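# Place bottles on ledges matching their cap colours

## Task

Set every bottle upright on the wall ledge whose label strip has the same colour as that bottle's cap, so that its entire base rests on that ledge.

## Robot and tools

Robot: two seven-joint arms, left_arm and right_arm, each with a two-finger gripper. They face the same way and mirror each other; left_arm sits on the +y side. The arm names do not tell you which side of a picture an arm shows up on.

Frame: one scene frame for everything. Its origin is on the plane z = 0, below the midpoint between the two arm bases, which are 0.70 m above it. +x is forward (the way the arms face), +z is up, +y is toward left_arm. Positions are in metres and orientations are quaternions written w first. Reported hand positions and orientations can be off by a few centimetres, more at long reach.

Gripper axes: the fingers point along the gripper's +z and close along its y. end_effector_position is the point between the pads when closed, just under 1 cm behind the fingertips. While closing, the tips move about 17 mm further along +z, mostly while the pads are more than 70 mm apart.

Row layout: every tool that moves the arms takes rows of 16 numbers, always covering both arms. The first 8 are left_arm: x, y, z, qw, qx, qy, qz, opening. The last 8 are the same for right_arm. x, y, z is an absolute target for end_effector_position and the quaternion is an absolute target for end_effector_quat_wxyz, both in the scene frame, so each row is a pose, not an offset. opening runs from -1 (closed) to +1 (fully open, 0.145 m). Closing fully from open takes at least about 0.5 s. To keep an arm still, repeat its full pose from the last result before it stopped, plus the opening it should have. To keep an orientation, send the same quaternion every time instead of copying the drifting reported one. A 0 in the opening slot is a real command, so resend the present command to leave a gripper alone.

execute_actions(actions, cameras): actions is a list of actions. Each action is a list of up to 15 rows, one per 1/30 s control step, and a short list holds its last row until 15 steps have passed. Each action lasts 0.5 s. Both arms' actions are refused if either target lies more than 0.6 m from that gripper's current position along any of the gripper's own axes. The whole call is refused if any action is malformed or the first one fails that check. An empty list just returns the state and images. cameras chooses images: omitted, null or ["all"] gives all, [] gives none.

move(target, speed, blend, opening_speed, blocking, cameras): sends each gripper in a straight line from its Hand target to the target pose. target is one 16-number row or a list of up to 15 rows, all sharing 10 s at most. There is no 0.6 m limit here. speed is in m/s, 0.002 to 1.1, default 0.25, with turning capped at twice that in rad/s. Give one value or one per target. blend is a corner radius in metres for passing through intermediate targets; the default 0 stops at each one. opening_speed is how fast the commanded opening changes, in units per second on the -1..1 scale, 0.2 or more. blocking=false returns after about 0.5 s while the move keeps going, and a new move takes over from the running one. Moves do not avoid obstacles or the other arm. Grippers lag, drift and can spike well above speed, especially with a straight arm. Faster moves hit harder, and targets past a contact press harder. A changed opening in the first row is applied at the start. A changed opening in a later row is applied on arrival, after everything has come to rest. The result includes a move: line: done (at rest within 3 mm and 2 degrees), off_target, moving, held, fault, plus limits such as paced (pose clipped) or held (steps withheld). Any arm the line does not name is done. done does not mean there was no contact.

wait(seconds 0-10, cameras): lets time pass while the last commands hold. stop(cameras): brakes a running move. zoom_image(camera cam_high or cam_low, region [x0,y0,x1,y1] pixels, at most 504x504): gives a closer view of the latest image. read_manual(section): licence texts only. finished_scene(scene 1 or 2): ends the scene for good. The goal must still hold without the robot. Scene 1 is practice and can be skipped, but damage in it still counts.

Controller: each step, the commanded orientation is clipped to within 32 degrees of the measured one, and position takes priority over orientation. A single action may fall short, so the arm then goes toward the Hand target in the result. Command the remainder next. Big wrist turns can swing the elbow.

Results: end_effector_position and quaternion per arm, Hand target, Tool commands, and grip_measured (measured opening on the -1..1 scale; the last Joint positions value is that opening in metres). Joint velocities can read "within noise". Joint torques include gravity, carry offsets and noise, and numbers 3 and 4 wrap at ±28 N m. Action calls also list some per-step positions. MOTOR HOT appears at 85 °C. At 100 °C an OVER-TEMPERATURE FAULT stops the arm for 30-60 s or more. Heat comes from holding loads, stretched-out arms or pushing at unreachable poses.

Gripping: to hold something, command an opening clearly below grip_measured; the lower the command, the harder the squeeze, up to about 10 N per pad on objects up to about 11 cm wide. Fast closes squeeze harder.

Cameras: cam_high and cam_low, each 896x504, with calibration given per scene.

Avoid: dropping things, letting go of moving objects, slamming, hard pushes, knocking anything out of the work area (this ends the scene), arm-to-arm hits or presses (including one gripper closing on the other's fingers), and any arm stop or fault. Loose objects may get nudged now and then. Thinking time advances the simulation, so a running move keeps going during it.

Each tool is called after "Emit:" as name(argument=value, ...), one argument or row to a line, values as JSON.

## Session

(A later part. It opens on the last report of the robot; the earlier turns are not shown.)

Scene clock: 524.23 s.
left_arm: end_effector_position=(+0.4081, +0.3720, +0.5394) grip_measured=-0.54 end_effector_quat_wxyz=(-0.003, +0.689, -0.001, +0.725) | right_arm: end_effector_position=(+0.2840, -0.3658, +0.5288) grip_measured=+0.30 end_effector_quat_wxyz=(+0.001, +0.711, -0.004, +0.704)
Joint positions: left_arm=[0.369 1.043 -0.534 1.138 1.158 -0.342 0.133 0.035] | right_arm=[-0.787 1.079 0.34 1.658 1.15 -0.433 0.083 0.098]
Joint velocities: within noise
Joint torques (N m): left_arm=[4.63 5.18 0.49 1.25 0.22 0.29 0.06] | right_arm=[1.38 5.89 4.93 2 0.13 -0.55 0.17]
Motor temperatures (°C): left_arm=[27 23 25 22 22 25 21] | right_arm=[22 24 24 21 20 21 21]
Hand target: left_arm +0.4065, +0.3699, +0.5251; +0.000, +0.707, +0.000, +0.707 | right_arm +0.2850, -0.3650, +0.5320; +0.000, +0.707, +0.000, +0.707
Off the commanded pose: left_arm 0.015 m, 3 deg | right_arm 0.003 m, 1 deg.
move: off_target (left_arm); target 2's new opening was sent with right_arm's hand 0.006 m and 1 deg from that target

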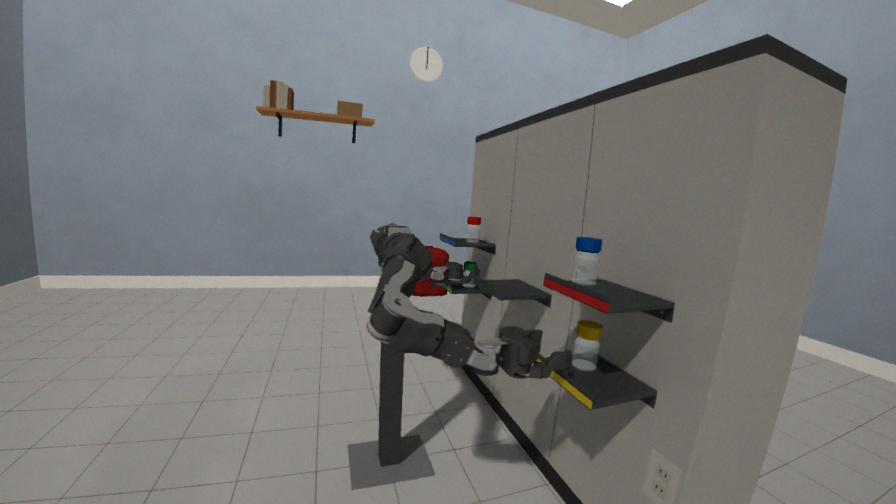

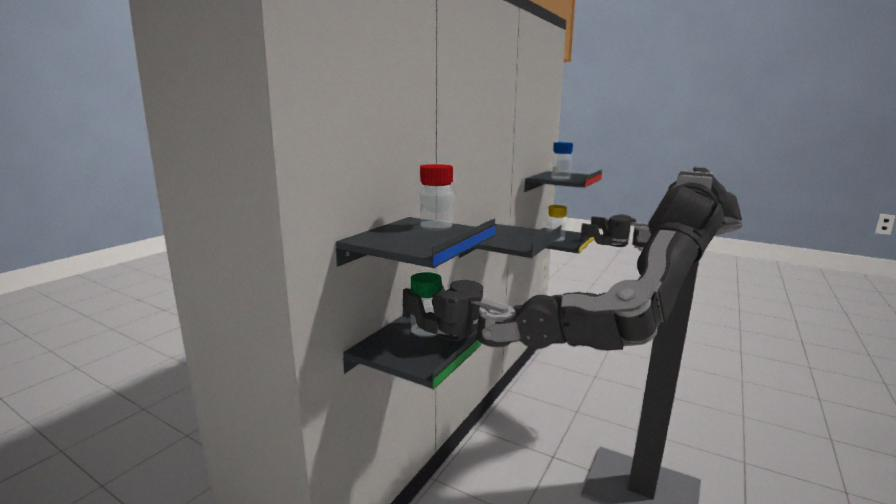

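Emit:
move(
  target=[
    [0.407,0.37,0.536,0,0.7071,0,0.7071,-1,0.285,-0.365,0.532,0,0.7071,0,0.7071,0.3],
    [0.407,0.37,0.536,0,0.7071,0,0.7071,0.3,0.285,-0.365,0.532,0,0.7071,0,0.7071,0.3],
    [0.285,0.37,0.54,0,0.7071,0,0.7071,0.3,0.285,-0.365,0.532,0,0.7071,0,0.7071,0.3],
  ],
  speed=[0.05,0.03,0.12],
  opening_speed=1.5,
)

Emit:
zoom_image(
  camera="cam_low",
  region=[360, 150, 600, 370],
)

Scene clock: 541.47 s.
left_arm: end_effector_position=(+0.2852, +0.3724, +0.5419) grip_measured=+0.30 end_effector_quat_wxyz=(-0.005, +0.733, +0.002, +0.680) | right_arm: end_effector_position=(+0.2840, -0.3658, +0.5289) grip_measured=+0.30 end_effector_quat_wxyz=(+0.001, +0.711, -0.004, +0.704)
Joint positions: left_arm=[0.701 1.699 -1.563 1.703 1.563 -0.788 -0.019 0.098] | right_arm=[-0.787 1.079 0.34 1.658 1.15 -0.433 0.083 0.098]
Joint velocities: within noise
Joint torques (N m): left_arm=[3.26 4.92 1.61 0.57 0.07 -0.64 0.22] | right_arm=[1.38 6.03 4.75 2.07 0.12 -0.55 0.2]
Motor temperatures (°C): left_arm=[26 23 24 22 21 25 21] | right_arm=[21 24 25 20 20 21 21]
Hand target: left_arm +0.2853, +0.3700, +0.5403; -0.001, +0.734, +0.000, +0.679 | right_arm +0.2850, -0.3650, +0.5320; +0.000, +0.707, +0.000, +0.707
Off the commanded pose: left_arm 0.003 m, 4 deg | right_arm 0.003 m, 1 deg.
joint sent to its limit (left arm) — joint 3 (upper arm roll), lower limit; joint 6 (wrist pitch), lower limit. The joint targets are off in orientation, not in position.
move: off_target (left_arm); target 2's new opening was sent with left_arm's hand 0.004 m and 1 deg from that target

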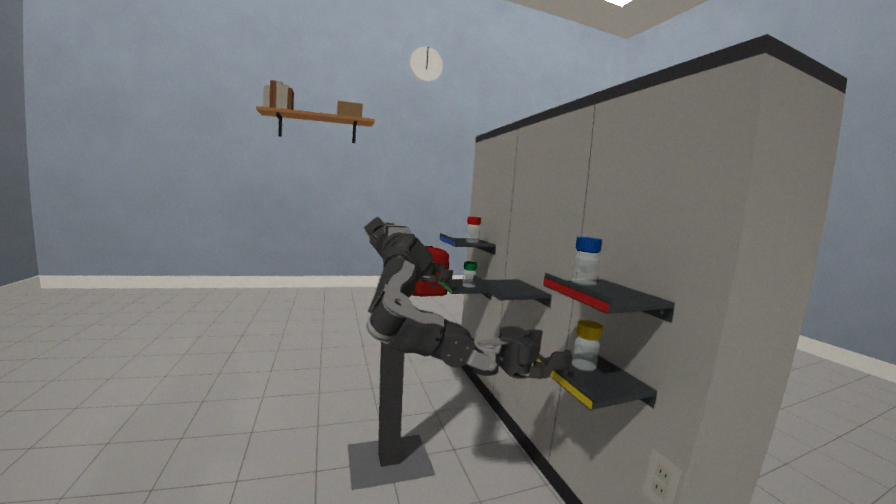

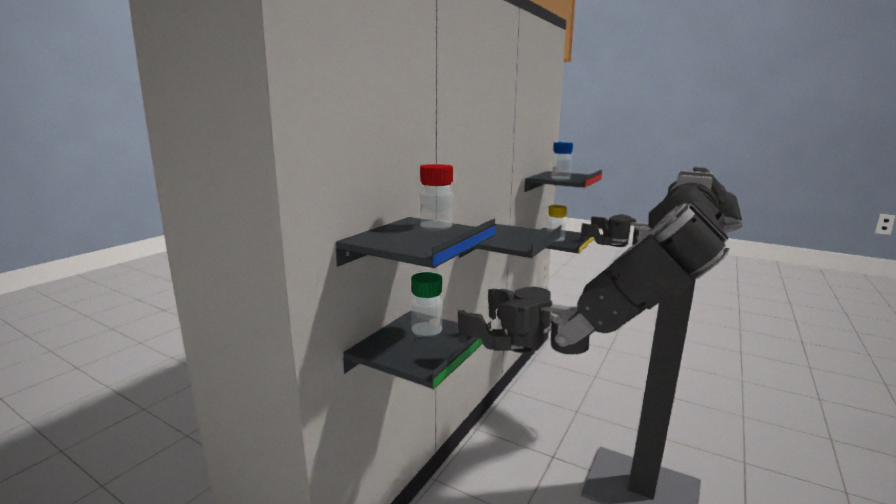

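Scaled by 2.100 from the camera's 896x504 image, which has a finer 1280x720 frame.

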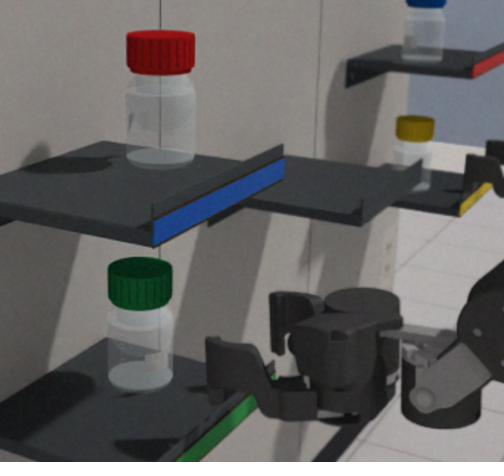

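Emit:
move(
  target=[
    [0.26,0.22,0.60,0,0.7071,0,0.7071,0.3,0.26,-0.22,0.60,0,0.7071,0,0.7071,0.3],
    [0.26,0.25,0.735,-0.153,0.6903,0.153,0.6903,0.3,0.26,-0.25,0.735,0.153,0.6903,-0.153,0.6903,0.3],
    [0.311,0.314,0.735,-0.153,0.6903,0.153,0.6903,0.3,0.311,-0.309,0.735,0.153,0.6903,-0.153,0.6903,0.3],
  ],
  speed=[0.15,0.15,0.12],
  blend=[0.02,0.02,0],
)

Emit:
zoom_image(
  camera="cam_low",
  region=[360, 120, 540, 270],
)

Emit:
zoom_image(
  camera="cam_high",
  region=[480, 200, 660, 350],
)

Scene clock: 561.43 s.
left_arm: end_effector_position=(+0.3108, +0.3141, +0.7363) grip_measured=+0.30 end_effector_quat_wxyz=(-0.170, +0.661, +0.142, +0.717) | right_arm: end_effector_position=(+0.3111, -0.3089, +0.7359) grip_measured=+0.30 end_effector_quat_wxyz=(+0.152, +0.689, -0.152, +0.692)
Joint positions: left_arm=[1.382 1.605 -1.232 2.246 1.584 0.092 -1.084 0.098] | right_arm=[0.288 1.224 0.123 2.247 1.559 0.533 -1.135 0.098]
Joint velocities: within noise
Joint torques (N m): left_arm=[4.23 1.49 2.02 -0.31 -0.27 -0.27 0.22] | right_arm=[3.49 4.65 2.52 0.68 -0.33 -0.08 -0.17]
Motor temperatures (°C): left_arm=[25 23 24 22 21 25 21] | right_arm=[21 24 25 20 20 21 21]
Hand target: left_arm +0.3111, +0.3141, +0.7348; -0.170, +0.664, +0.140, +0.715 | right_arm +0.3110, -0.3090, +0.7350; +0.153, +0.690, -0.153, +0.690
Off the commanded pose: left_arm 0.001 m, 5 deg | right_arm 0.001 m, 0 deg.
joint sent to its limit (left arm) — joint 5 (forearm roll), upper limit. The joint targets are off in orientation, not in position.
joint sent to its limit (right arm) — joint 5 (forearm roll), upper limit. The joint targets still meet the commanded pose.
move: off_target (left_arm); limits=paced

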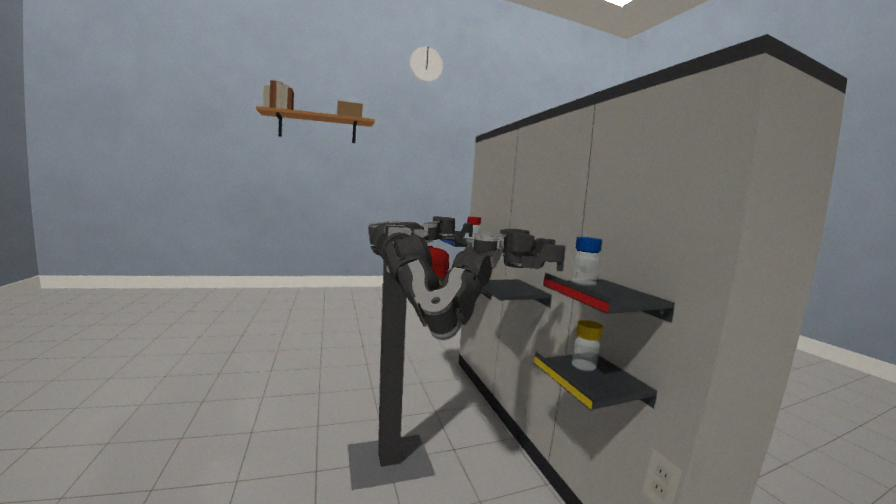

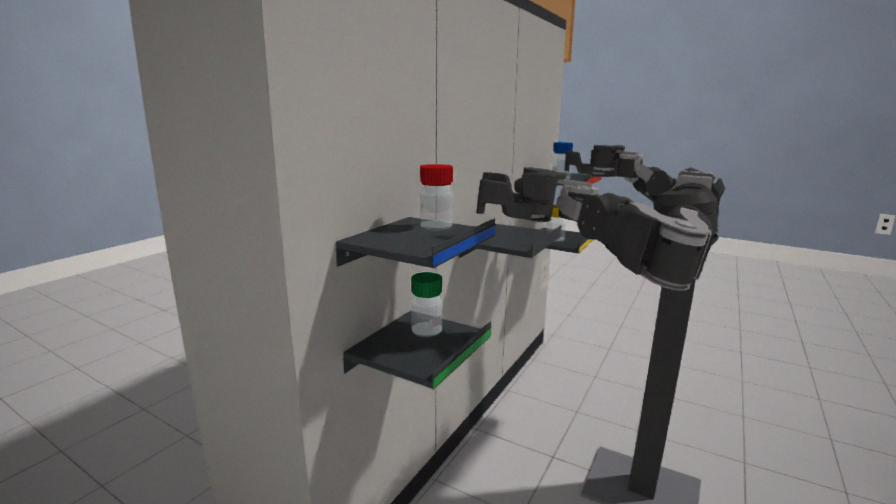

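Scaled by 2.800 from the camera's 896x504 image, which has a finer 1280x720 frame.

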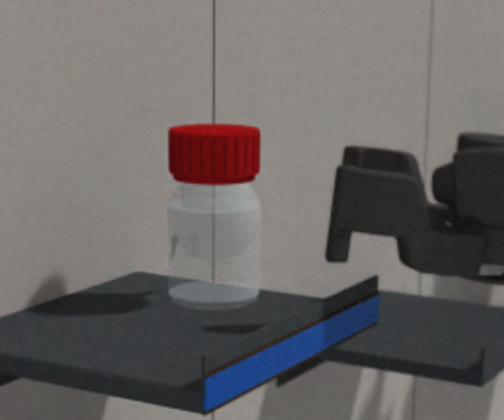

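Scaled by 2.800 from the camera's 896x504 image, which has a finer 1280x720 frame.

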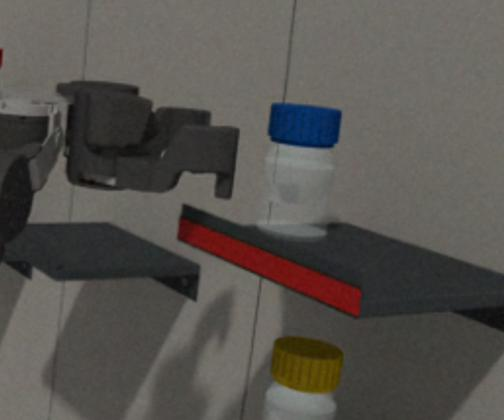

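Emit:
move(
  target=[
    [0.402,0.356,0.732,-0.153,0.6903,0.153,0.6903,0.3,0.407,-0.354,0.732,0.153,0.6903,-0.153,0.6903,0.3],
  ],
  speed=[0.1],
)

Emit:
zoom_image(
  camera="cam_low",
  region=[360, 120, 540, 270],
)

Emit:
zoom_image(
  camera="cam_high",
  region=[480, 200, 660, 350],
)

Scene clock: 569.30 s.
left_arm: end_effector_position=(+0.4018, +0.3570, +0.7312) grip_measured=+0.30 end_effector_quat_wxyz=(-0.154, +0.690, +0.156, +0.690) | right_arm: end_effector_position=(+0.4061, -0.3559, +0.7322) grip_measured=+0.30 end_effector_quat_wxyz=(+0.156, +0.690, -0.156, +0.689)
Joint positions: left_arm=[1.425 1.303 -1.232 1.691 1.558 0.201 -0.823 0.098] | right_arm=[0.841 1.051 -0.385 1.67 1.238 0.529 -0.765 0.098]
Joint velocities: within noise
Joint torques (N m): left_arm=[7.56 1.04 3.52 0.62 -0.3 -0.39 0.24] | right_arm=[5.45 3.49 3.11 1.77 -0.3 -0.41 0.18]
Motor temperatures (°C): left_arm=[25 23 24 22 22 25 21] | right_arm=[21 24 25 20 20 21 21]
Hand target: left_arm +0.4020, +0.3560, +0.7321; -0.153, +0.690, +0.153, +0.690 | right_arm +0.4070, -0.3540, +0.7321; +0.153, +0.690, -0.153, +0.690
Off the commanded pose: left_arm 0.001 m, 0 deg | right_arm 0.002 m, 0 deg.
move: done

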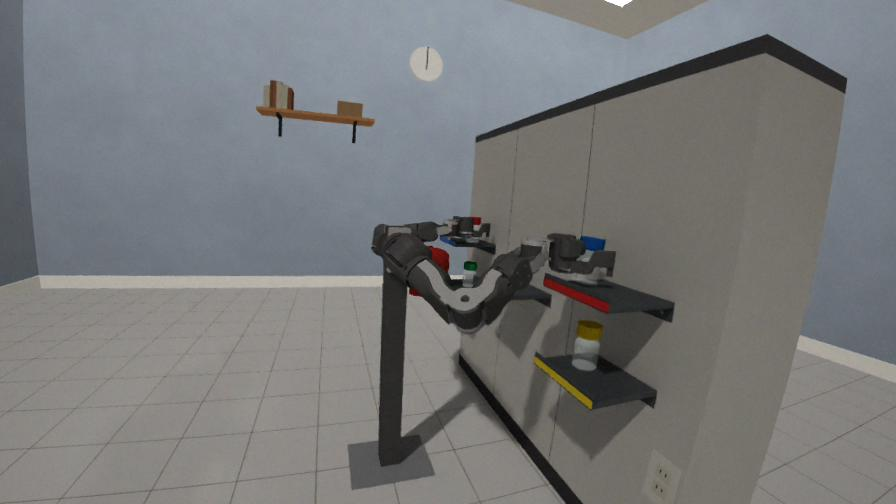

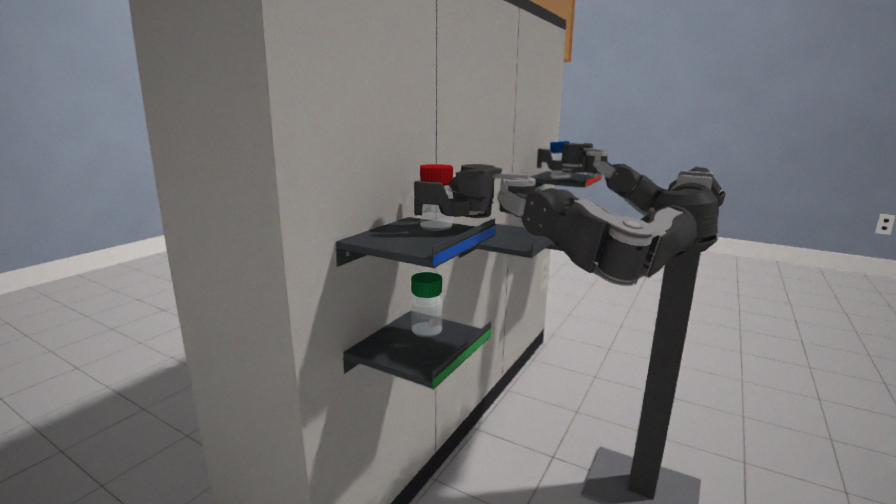

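Scaled by 2.800 from the camera's 896x504 image, which has a finer 1280x720 frame.

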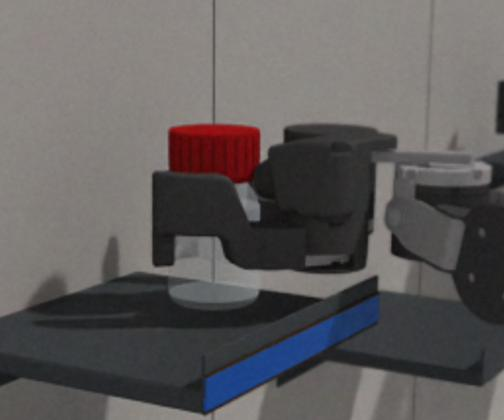

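Scaled by 2.800 from the camera's 896x504 image, which has a finer 1280x720 frame.

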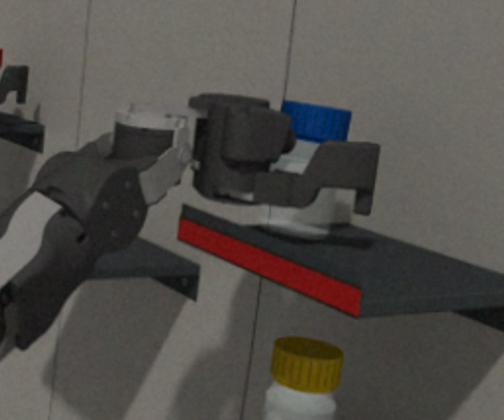

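Emit:
move(
  target=[
    [0.402,0.356,0.726,-0.153,0.6903,0.153,0.6903,0.3,0.407,-0.354,0.727,0.153,0.6903,-0.153,0.6903,0.3],
    [0.402,0.356,0.726,-0.153,0.6903,0.153,0.6903,-1,0.407,-0.354,0.727,0.153,0.6903,-0.153,0.6903,-1],
  ],
  speed=[0.05,0.1],
  opening_speed=1.5,
)

Emit:
zoom_image(
  camera="cam_low",
  region=[360, 120, 540, 270],
)

Emit:
zoom_image(
  camera="cam_high",
  region=[480, 200, 660, 350],
)

Scene clock: 584.47 s.
left_arm: end_effector_position=(+0.4016, +0.3568, +0.7282) grip_measured=-0.55 end_effector_quat_wxyz=(-0.154, +0.688, +0.155, +0.692) | right_arm: end_effector_position=(+0.4067, -0.3550, +0.7271) grip_measured=-0.20 end_effector_quat_wxyz=(+0.155, +0.690, -0.155, +0.689)
Joint positions: left_arm=[1.41 1.306 -1.232 1.695 1.551 0.182 -0.821 0.034] | right_arm=[0.821 1.051 -0.385 1.673 1.232 0.51 -0.762 0.061]
Joint velocities: within noise
Joint torques (N m): left_arm=[6.16 1.17 2.89 0.59 -0.28 -0.54 0.2] | right_arm=[4.87 4.18 3.52 1.85 -0.27 -0.4 0.19]
Motor temperatures (°C): left_arm=[27 22 25 22 22 25 21] | right_arm=[22 24 24 20 20 21 21]
Hand target: left_arm +0.4020, +0.3560, +0.7259; -0.153, +0.690, +0.153, +0.690 | right_arm +0.4070, -0.3540, +0.7269; +0.153, +0.690, -0.153, +0.690
Off the commanded pose: left_arm 0.002 m, 0 deg | right_arm 0.001 m, 0 deg.
move: done

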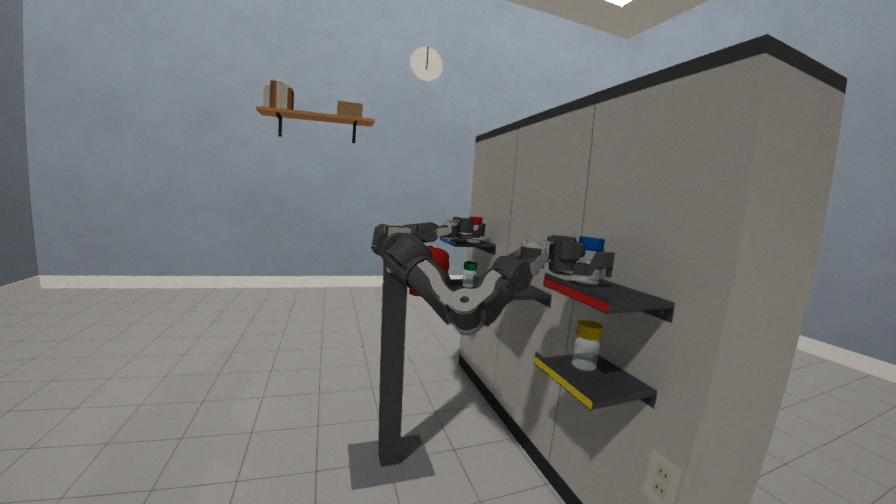

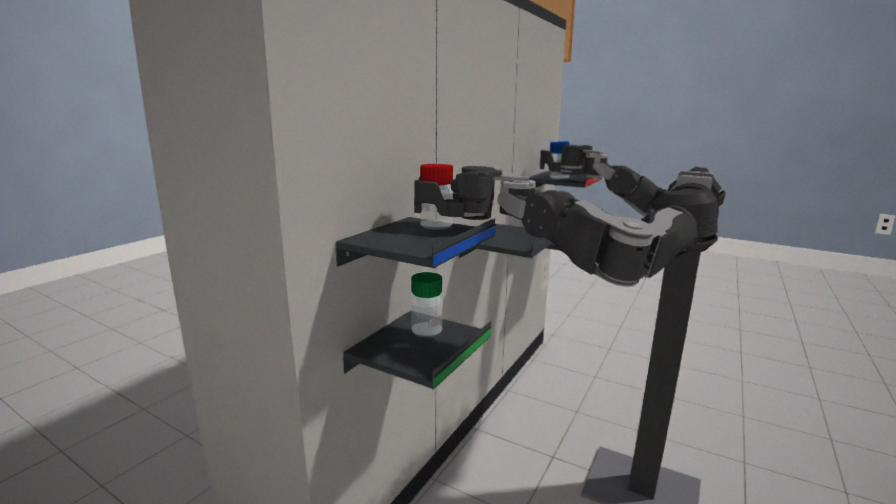

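Scaled by 2.800 from the camera's 896x504 image, which has a finer 1280x720 frame.

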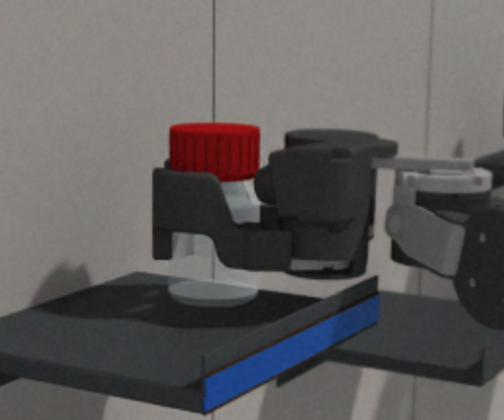

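Scaled by 2.800 from the camera's 896x504 image, which has a finer 1280x720 frame.

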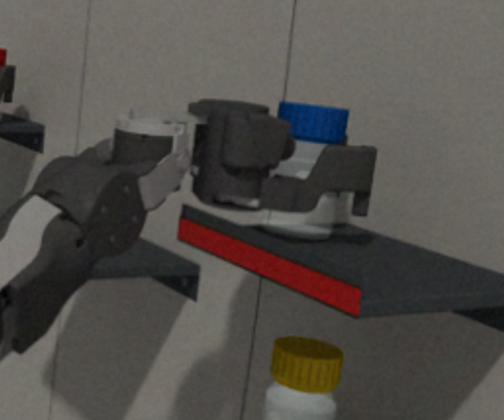

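Emit:
move(
  target=[
    [0.402,0.356,0.765,-0.153,0.6903,0.153,0.6903,-1,0.407,-0.354,0.727,0.153,0.6903,-0.153,0.6903,-1],
    [0.34,0.22,0.74,0,0.7071,0,0.7071,-1,0.407,-0.354,0.727,0.153,0.6903,-0.153,0.6903,-1],
    [0.30,0.10,0.68,0.0923,0.701,-0.0923,0.701,-1,0.407,-0.354,0.727,0.153,0.6903,-0.153,0.6903,-1],
    [0.30,-0.02,0.67,0.1228,0.6964,-0.1228,0.6964,-1,0.407,-0.354,0.727,0.153,0.6903,-0.153,0.6903,-1],
    [0.402,-0.061,0.655,0.1228,0.6964,-0.1228,0.6964,-1,0.407,-0.354,0.727,0.153,0.6903,-0.153,0.6903,-1],
  ],
  speed=[0.1,0.15,0.15,0.15,0.1],
  blend=[0.01,0.03,0.03,0.03,0],
)

Emit:
zoom_image(
  camera="cam_high",
  region=[400, 200, 580, 350],
)

Emit:
zoom_image(
  camera="cam_low",
  region=[460, 160, 640, 310],
)

Scene clock: 611.17 s.
left_arm: end_effector_position=(+0.4026, -0.0594, +0.6522) grip_measured=-0.55 end_effector_quat_wxyz=(+0.120, +0.701, -0.121, +0.693) | right_arm: end_effector_position=(+0.4067, -0.3550, +0.7271) grip_measured=-0.20 end_effector_quat_wxyz=(+0.155, +0.690, -0.155, +0.689)
Joint positions: left_arm=[0.965 0.134 -1.052 1.638 0.958 0.396 -0.876 0.034] | right_arm=[0.821 1.051 -0.385 1.673 1.232 0.51 -0.762 0.061]
Joint velocities: within noise
Joint torques (N m): left_arm=[9.85 -1.78 2.09 3.22 -0.46 -0.7 0.22] | right_arm=[5.05 4.13 3.54 1.85 -0.29 -0.41 0.17]
Motor temperatures (°C): left_arm=[27 22 25 21 22 25 21] | right_arm=[23 24 24 20 20 21 21]
Hand target: left_arm +0.4019, -0.0610, +0.6549; +0.123, +0.696, -0.123, +0.696 | right_arm +0.4070, -0.3540, +0.7269; +0.153, +0.690, -0.153, +0.690
Off the commanded pose: left_arm 0.003 m, 1 deg | right_arm 0.001 m, 0 deg.
move: done

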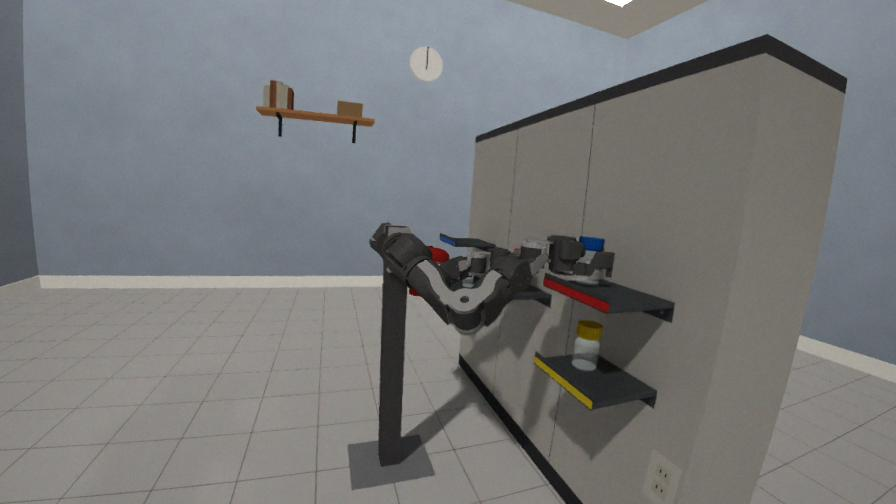

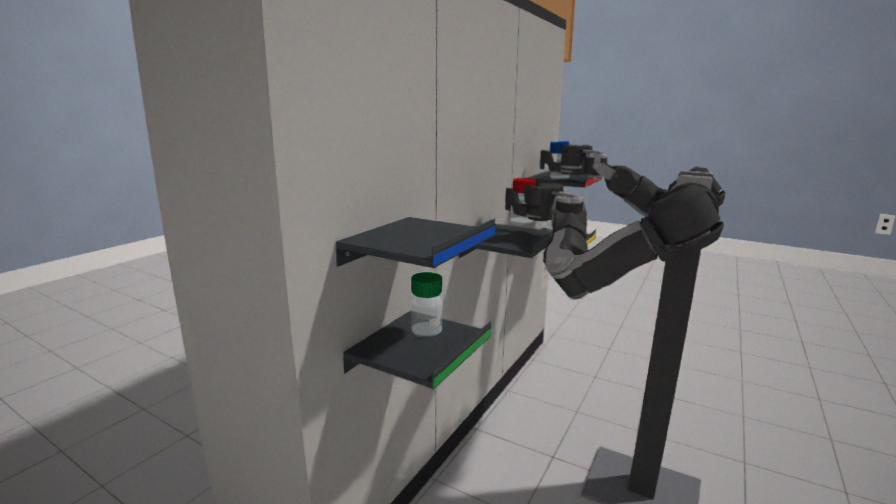

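Scaled by 2.800 from the camera's 896x504 image, which has a finer 1280x720 frame.

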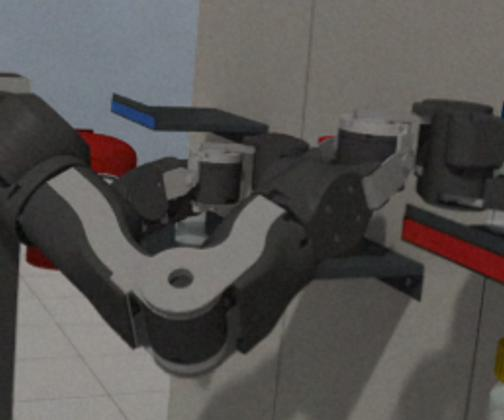

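Scaled by 2.800 from the camera's 896x504 image, which has a finer 1280x720 frame.

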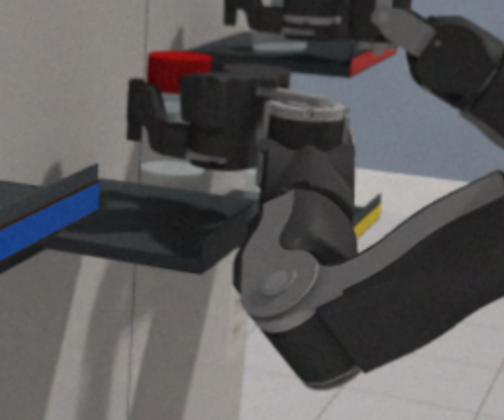

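Emit:
move(
  target=[
    [0.402,-0.061,0.634,0.1228,0.6964,-0.1228,0.6964,-1,0.407,-0.354,0.727,0.153,0.6903,-0.153,0.6903,-1],
    [0.402,-0.061,0.624,0.1228,0.6964,-0.1228,0.6964,-1,0.407,-0.354,0.727,0.153,0.6903,-0.153,0.6903,-1],
  ],
  speed=[0.06,0.03],
)

Emit:
zoom_image(
  camera="cam_low",
  region=[460, 160, 640, 310],
)

Scene clock: 622.97 s.
left_arm: end_effector_position=(+0.4020, -0.0607, +0.6284) grip_measured=-0.55 end_effector_quat_wxyz=(+0.123, +0.694, -0.120, +0.700) | right_arm: end_effector_position=(+0.4067, -0.3550, +0.7271) grip_measured=-0.20 end_effector_quat_wxyz=(+0.155, +0.690, -0.155, +0.689)
Joint positions: left_arm=[0.918 0.153 -1.113 1.606 0.901 0.284 -0.85 0.034] | right_arm=[0.821 1.051 -0.385 1.673 1.232 0.51 -0.762 0.061]
Joint velocities: within noise
Joint torques (N m): left_arm=[7.69 -0.91 1.57 2.47 -0.26 -0.52 0.24] | right_arm=[5.02 4.29 3.47 1.87 -0.3 -0.41 0.18]
Motor temperatures (°C): left_arm=[29 22 25 22 22 25 21] | right_arm=[23 24 24 20 20 21 21]
Hand target: left_arm +0.4019, -0.0610, +0.6240; +0.123, +0.696, -0.123, +0.696 | right_arm +0.4070, -0.3540, +0.7269; +0.153, +0.690, -0.153, +0.690
Off the commanded pose: left_arm 0.004 m, 1 deg | right_arm 0.001 m, 0 deg.
move: off_target (left_arm)

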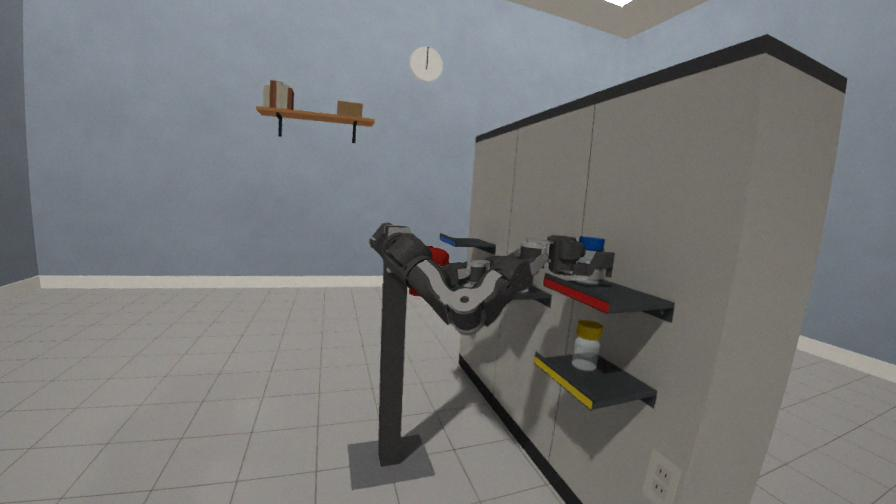

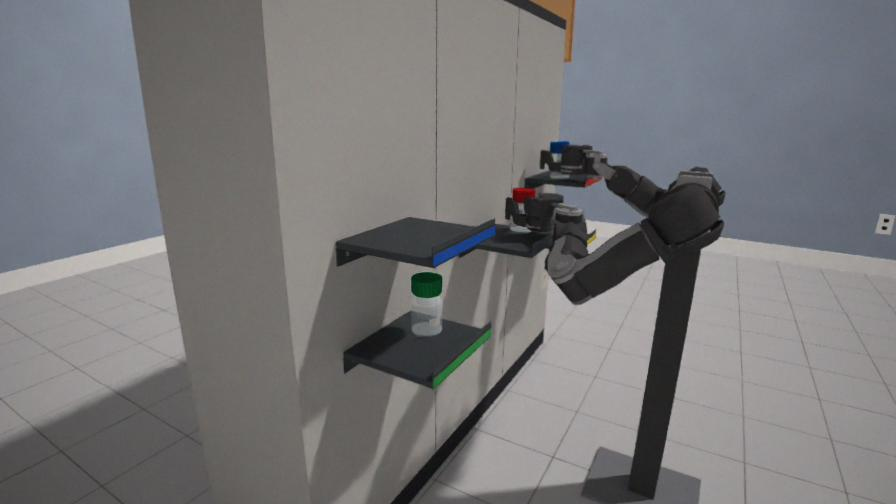

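Scaled by 2.800 from the camera's 896x504 image, which has a finer 1280x720 frame.

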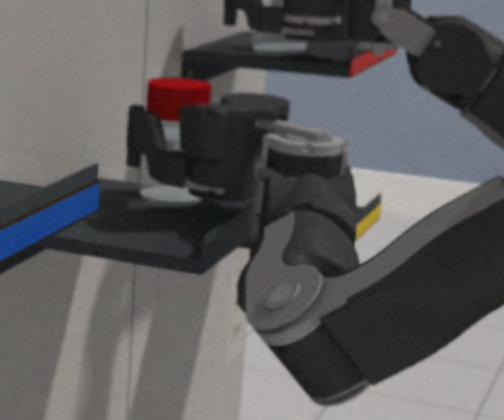

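Emit:
move(
  target=[
    [0.402,-0.061,0.626,0.1228,0.6964,-0.1228,0.6964,0.15,0.407,-0.354,0.727,0.153,0.6903,-0.153,0.6903,-1],
    [0.31,-0.028,0.632,0.1228,0.6964,-0.1228,0.6964,0.15,0.407,-0.354,0.765,0.153,0.6903,-0.153,0.6903,-1],
    [0.27,0.22,0.62,0,0.7071,0,0.7071,0.15,0.34,-0.22,0.74,0,0.7071,0,0.7071,-1],
    [0.27,0.22,0.62,0,0.7071,0,0.7071,0.15,0.30,-0.10,0.68,-0.0923,0.701,0.0923,0.701,-1],
    [0.27,0.22,0.62,0,0.7071,0,0.7071,0.15,0.30,0.01,0.67,-0.1228,0.6964,0.1228,0.6964,-1],
    [0.27,0.22,0.62,0,0.7071,0,0.7071,0.15,0.392,0.05,0.655,-0.1228,0.6964,0.1228,0.6964,-1],
  ],
  speed=[0.1,0.1,0.18,0.15,0.15,0.1],
  blend=[0,0,0.02,0.03,0.03,0],
  opening_speed=1.5,
)

Emit:
zoom_image(
  camera="cam_high",
  region=[400, 200, 580, 350],
)

Emit:
zoom_image(
  camera="cam_low",
  region=[460, 160, 640, 310],
)

Scene clock: 649.10 s.
left_arm: end_effector_position=(+0.2709, +0.2205, +0.6208) grip_measured=+0.15 end_effector_quat_wxyz=(+0.007, +0.696, -0.006, +0.718) | right_arm: end_effector_position=(+0.3932, +0.0480, +0.6520) grip_measured=-0.22 end_effector_quat_wxyz=(-0.119, +0.702, +0.121, +0.692)
Joint positions: left_arm=[0.207 1.701 -0.889 2.432 1.075 -0.546 -0.913 0.087] | right_arm=[0.89 0.156 -0.987 1.723 0.907 0.462 -0.863 0.059]
Joint velocities: within noise
Joint torques (N m): left_arm=[2.31 5.37 1.32 2.06 -0.18 -0.52 0.24] | right_arm=[6.92 -1.86 2.32 2.96 -0.55 -0.55 0.17]
Motor temperatures (°C): left_arm=[27 22 25 22 22 25 21] | right_arm=[23 24 24 20 20 21 21]
Hand target: left_arm +0.2705, +0.2204, +0.6197; +0.007, +0.698, -0.007, +0.716 | right_arm +0.3921, +0.0499, +0.6550; -0.123, +0.696, +0.123, +0.696
Off the commanded pose: left_arm 0.001 m, 2 deg | right_arm 0.004 m, 1 deg.
joint read past its limit (left arm) — joint 4 (elbow), upper limit, where the elbow is as bent as it goes.
joint sent to its limit (left arm) — joint 4 (elbow), upper limit, where the elbow is as bent as it goes. The joint targets still meet the commanded pose.
move: off_target (right_arm)

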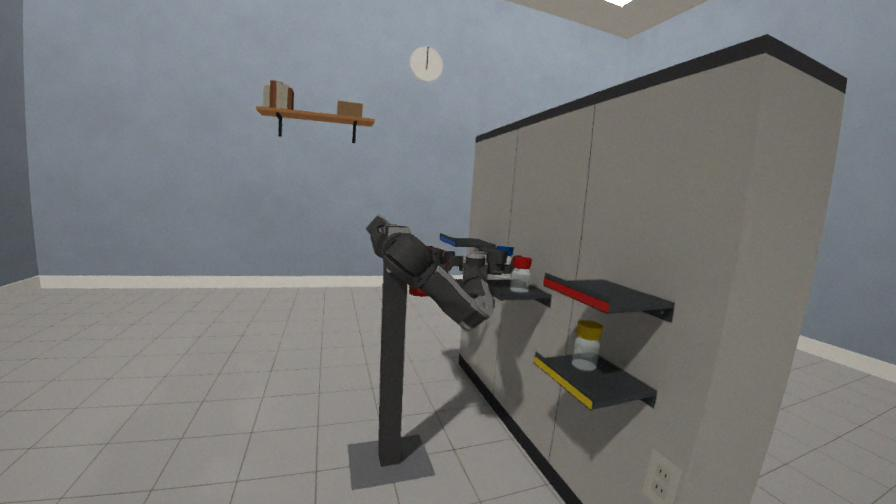

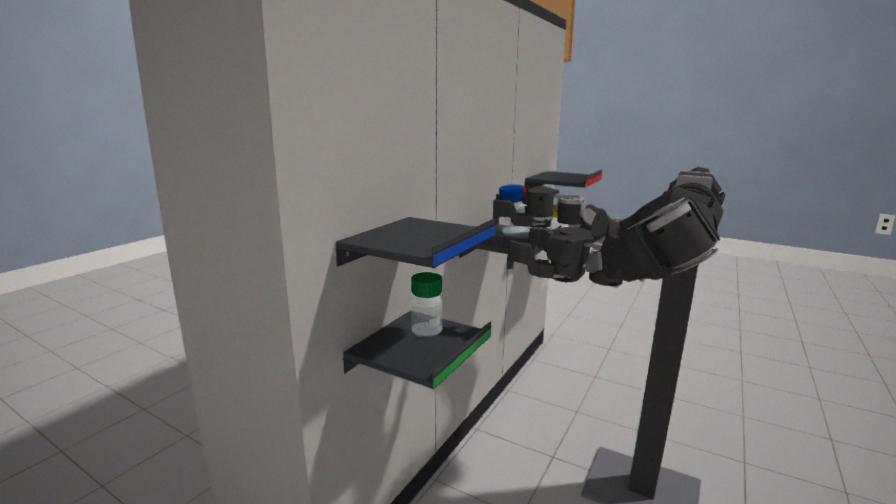

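Scaled by 2.800 from the camera's 896x504 image, which has a finer 1280x720 frame.

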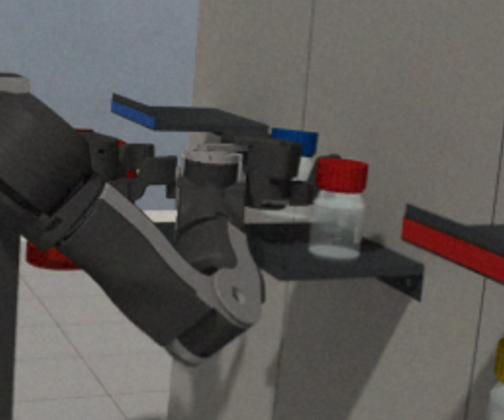

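Scaled by 2.800 from the camera's 896x504 image, which has a finer 1280x720 frame.

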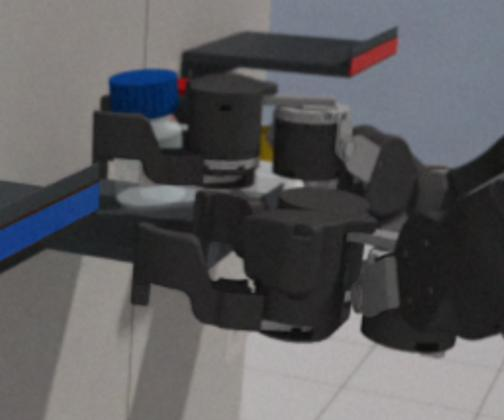

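Emit:
move(
  target=[
    [0.27,0.22,0.62,0,0.7071,0,0.7071,0.15,0.392,0.048,0.636,-0.1228,0.6964,0.1228,0.6964,-1],
    [0.27,0.22,0.62,0,0.7071,0,0.7071,0.15,0.392,0.048,0.622,-0.1228,0.6964,0.1228,0.6964,-1],
  ],
  speed=[0.06,0.03],
)

Emit:
zoom_image(
  camera="cam_low",
  region=[460, 160, 640, 310],
)

Scene clock: 659.27 s.
left_arm: end_effector_position=(+0.2709, +0.2206, +0.6206) grip_measured=+0.15 end_effector_quat_wxyz=(+0.007, +0.697, -0.006, +0.717) | right_arm: end_effector_position=(+0.3918, +0.0467, +0.6331) grip_measured=-0.22 end_effector_quat_wxyz=(-0.125, +0.684, +0.115, +0.709)
Joint positions: left_arm=[0.207 1.701 -0.889 2.432 1.077 -0.546 -0.913 0.087] | right_arm=[0.831 0.186 -1.036 1.702 0.82 0.33 -0.823 0.059]
Joint velocities: within noise
Joint torques (N m): left_arm=[2.31 5.39 1.33 2.06 -0.23 -0.51 0.24] | right_arm=[4.13 -0.62 1.33 1.17 0.08 0.09 0.25]
Motor temperatures (°C): left_arm=[26 23 24 22 22 25 21] | right_arm=[24 24 24 20 20 21 21]
Hand target: left_arm +0.2705, +0.2203, +0.6196; +0.008, +0.698, -0.008, +0.716 | right_arm +0.3918, +0.0479, +0.6220; -0.123, +0.696, +0.123, +0.696
Off the commanded pose: left_arm 0.001 m, 2 deg | right_arm 0.011 m, 2 deg.
joint read past its limit (left arm) — joint 4 (elbow), upper limit, where the elbow is as bent as it goes.
joint sent to its limit (left arm) — joint 4 (elbow), upper limit, where the elbow is as bent as it goes. The joint targets still meet the commanded pose.
move: off_target (right_arm)

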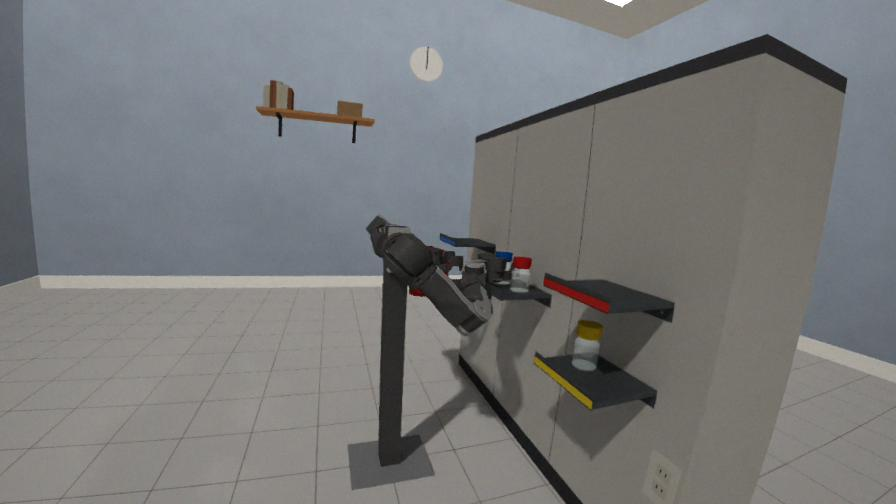

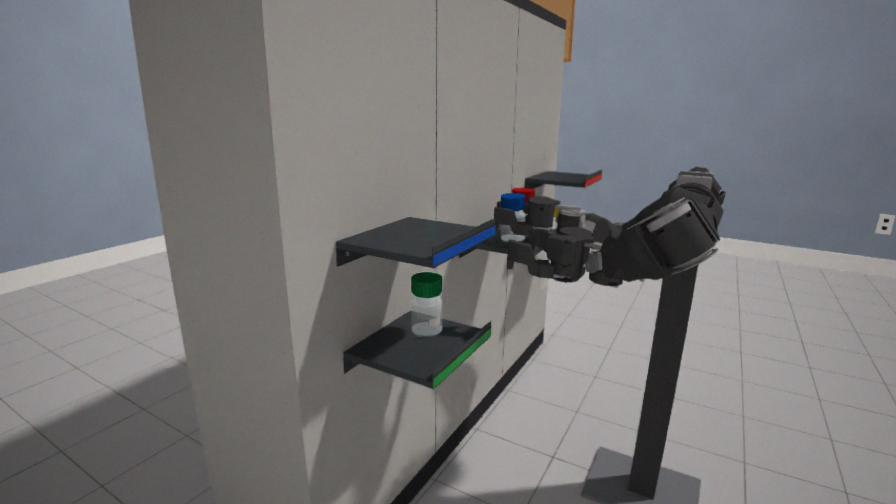

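Scaled by 2.800 from the camera's 896x504 image, which has a finer 1280x720 frame.

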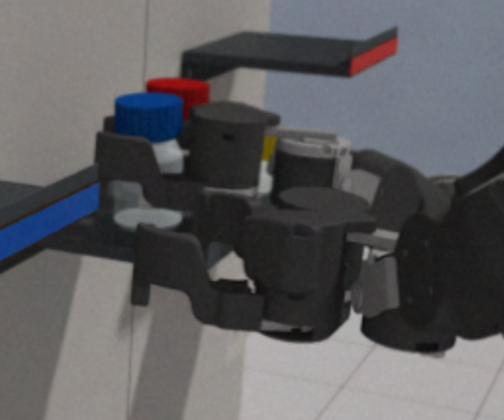

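Emit:
move(
  target=[
    [0.27,0.22,0.62,0,0.7071,0,0.7071,0.15,0.392,0.048,0.630,-0.1228,0.6964,0.1228,0.6964,-1],
    [0.27,0.22,0.62,0,0.7071,0,0.7071,0.15,0.392,0.048,0.630,-0.1228,0.6964,0.1228,0.6964,0.15],
    [0.27,0.22,0.62,0,0.7071,0,0.7071,0.15,0.31,0.018,0.634,-0.1228,0.6964,0.1228,0.6964,0.15],
    [0.27,0.22,0.62,0,0.7071,0,0.7071,0.15,0.27,-0.18,0.63,0,0.7071,0,0.7071,0.15],
  ],
  speed=[0.06,0.1,0.1,0.18],
  opening_speed=1.5,
)

Emit:
zoom_image(
  camera="cam_high",
  region=[400, 200, 580, 350],
)

Emit:
zoom_image(
  camera="cam_low",
  region=[460, 160, 640, 310],
)

Scene clock: 688.27 s.
left_arm: end_effector_position=(+0.2709, +0.2206, +0.6206) grip_measured=+0.15 end_effector_quat_wxyz=(+0.007, +0.697, -0.006, +0.717) | right_arm: end_effector_position=(+0.2706, -0.1809, +0.6289) grip_measured=+0.15 end_effector_quat_wxyz=(-0.019, +0.644, +0.021, +0.764)
Joint positions: left_arm=[0.207 1.701 -0.889 2.432 1.077 -0.546 -0.913 0.087] | right_arm=[-0.004 1.37 -0.661 2.44 0.766 -0.328 -1.005 0.087]
Joint velocities: within noise
Joint torques (N m): left_arm=[2.31 5.39 1.33 2.07 -0.24 -0.52 0.24] | right_arm=[2.12 4.89 2.62 2.55 -0.31 -0.35 0.18]
Motor temperatures (°C): left_arm=[25 23 24 22 22 25 21] | right_arm=[23 23 24 20 20 20 21]
Hand target: left_arm +0.2705, +0.2203, +0.6196; +0.008, +0.698, -0.007, +0.716 | right_arm +0.2706, -0.1802, +0.6296; -0.022, +0.644, +0.023, +0.765
Off the commanded pose: left_arm 0.001 m, 2 deg | right_arm 0.002 m, 10 deg.
joint read past its limit (left arm) — joint 4 (elbow), upper limit, where the elbow is as bent as it goes.
joint sent to its limit (left arm) — joint 4 (elbow), upper limit, where the elbow is as bent as it goes. The joint targets still meet the commanded pose.
joint sent to its limit (right arm) — joint 4 (elbow), upper limit, where the elbow is as bent as it goes. The joint targets are off in orientation, not in position.
move: off_target (right_arm)

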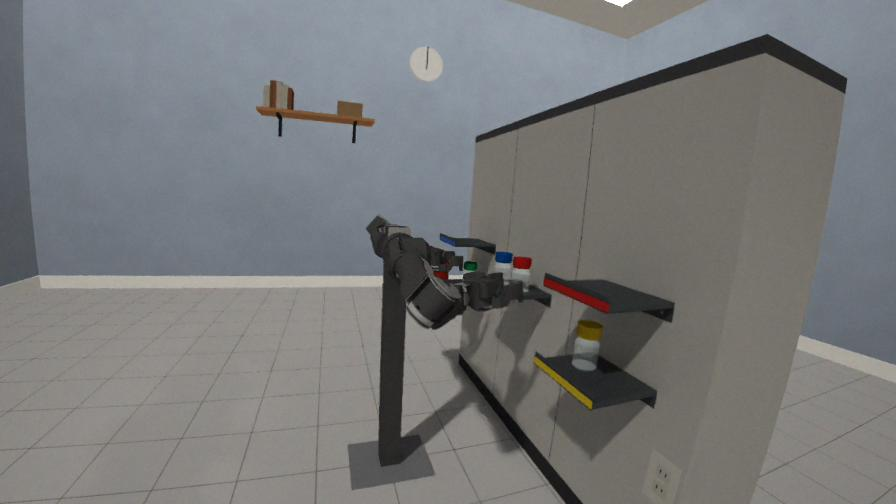

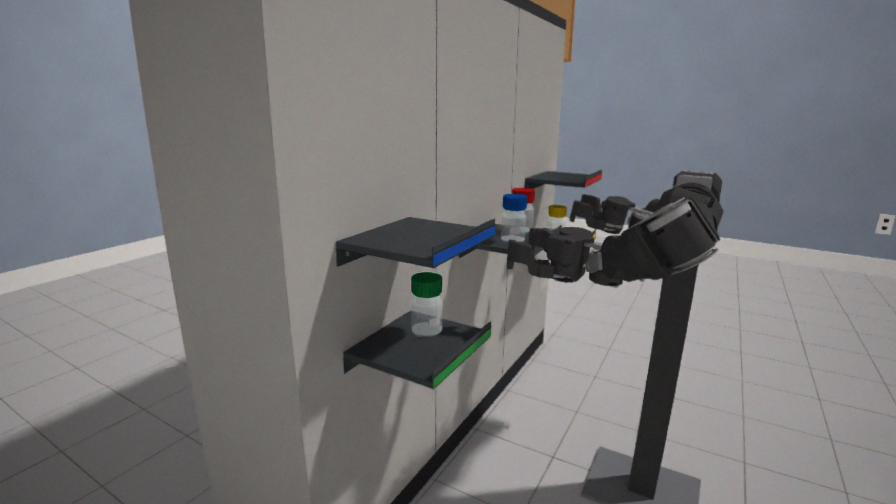

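Scaled by 2.800 from the camera's 896x504 image, which has a finer 1280x720 frame.

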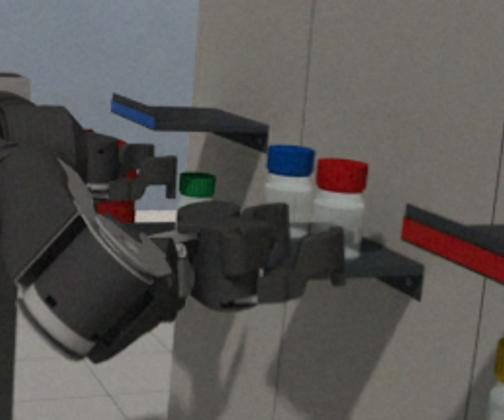

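Scaled by 2.800 from the camera's 896x504 image, which has a finer 1280x720 frame.

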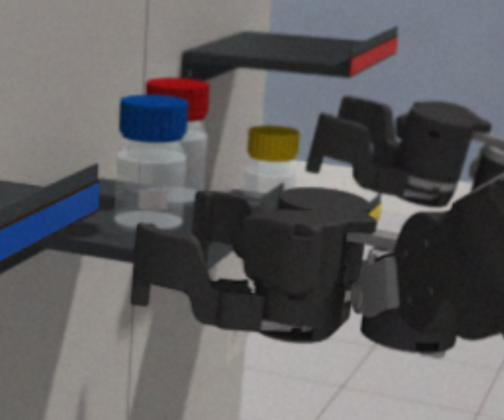

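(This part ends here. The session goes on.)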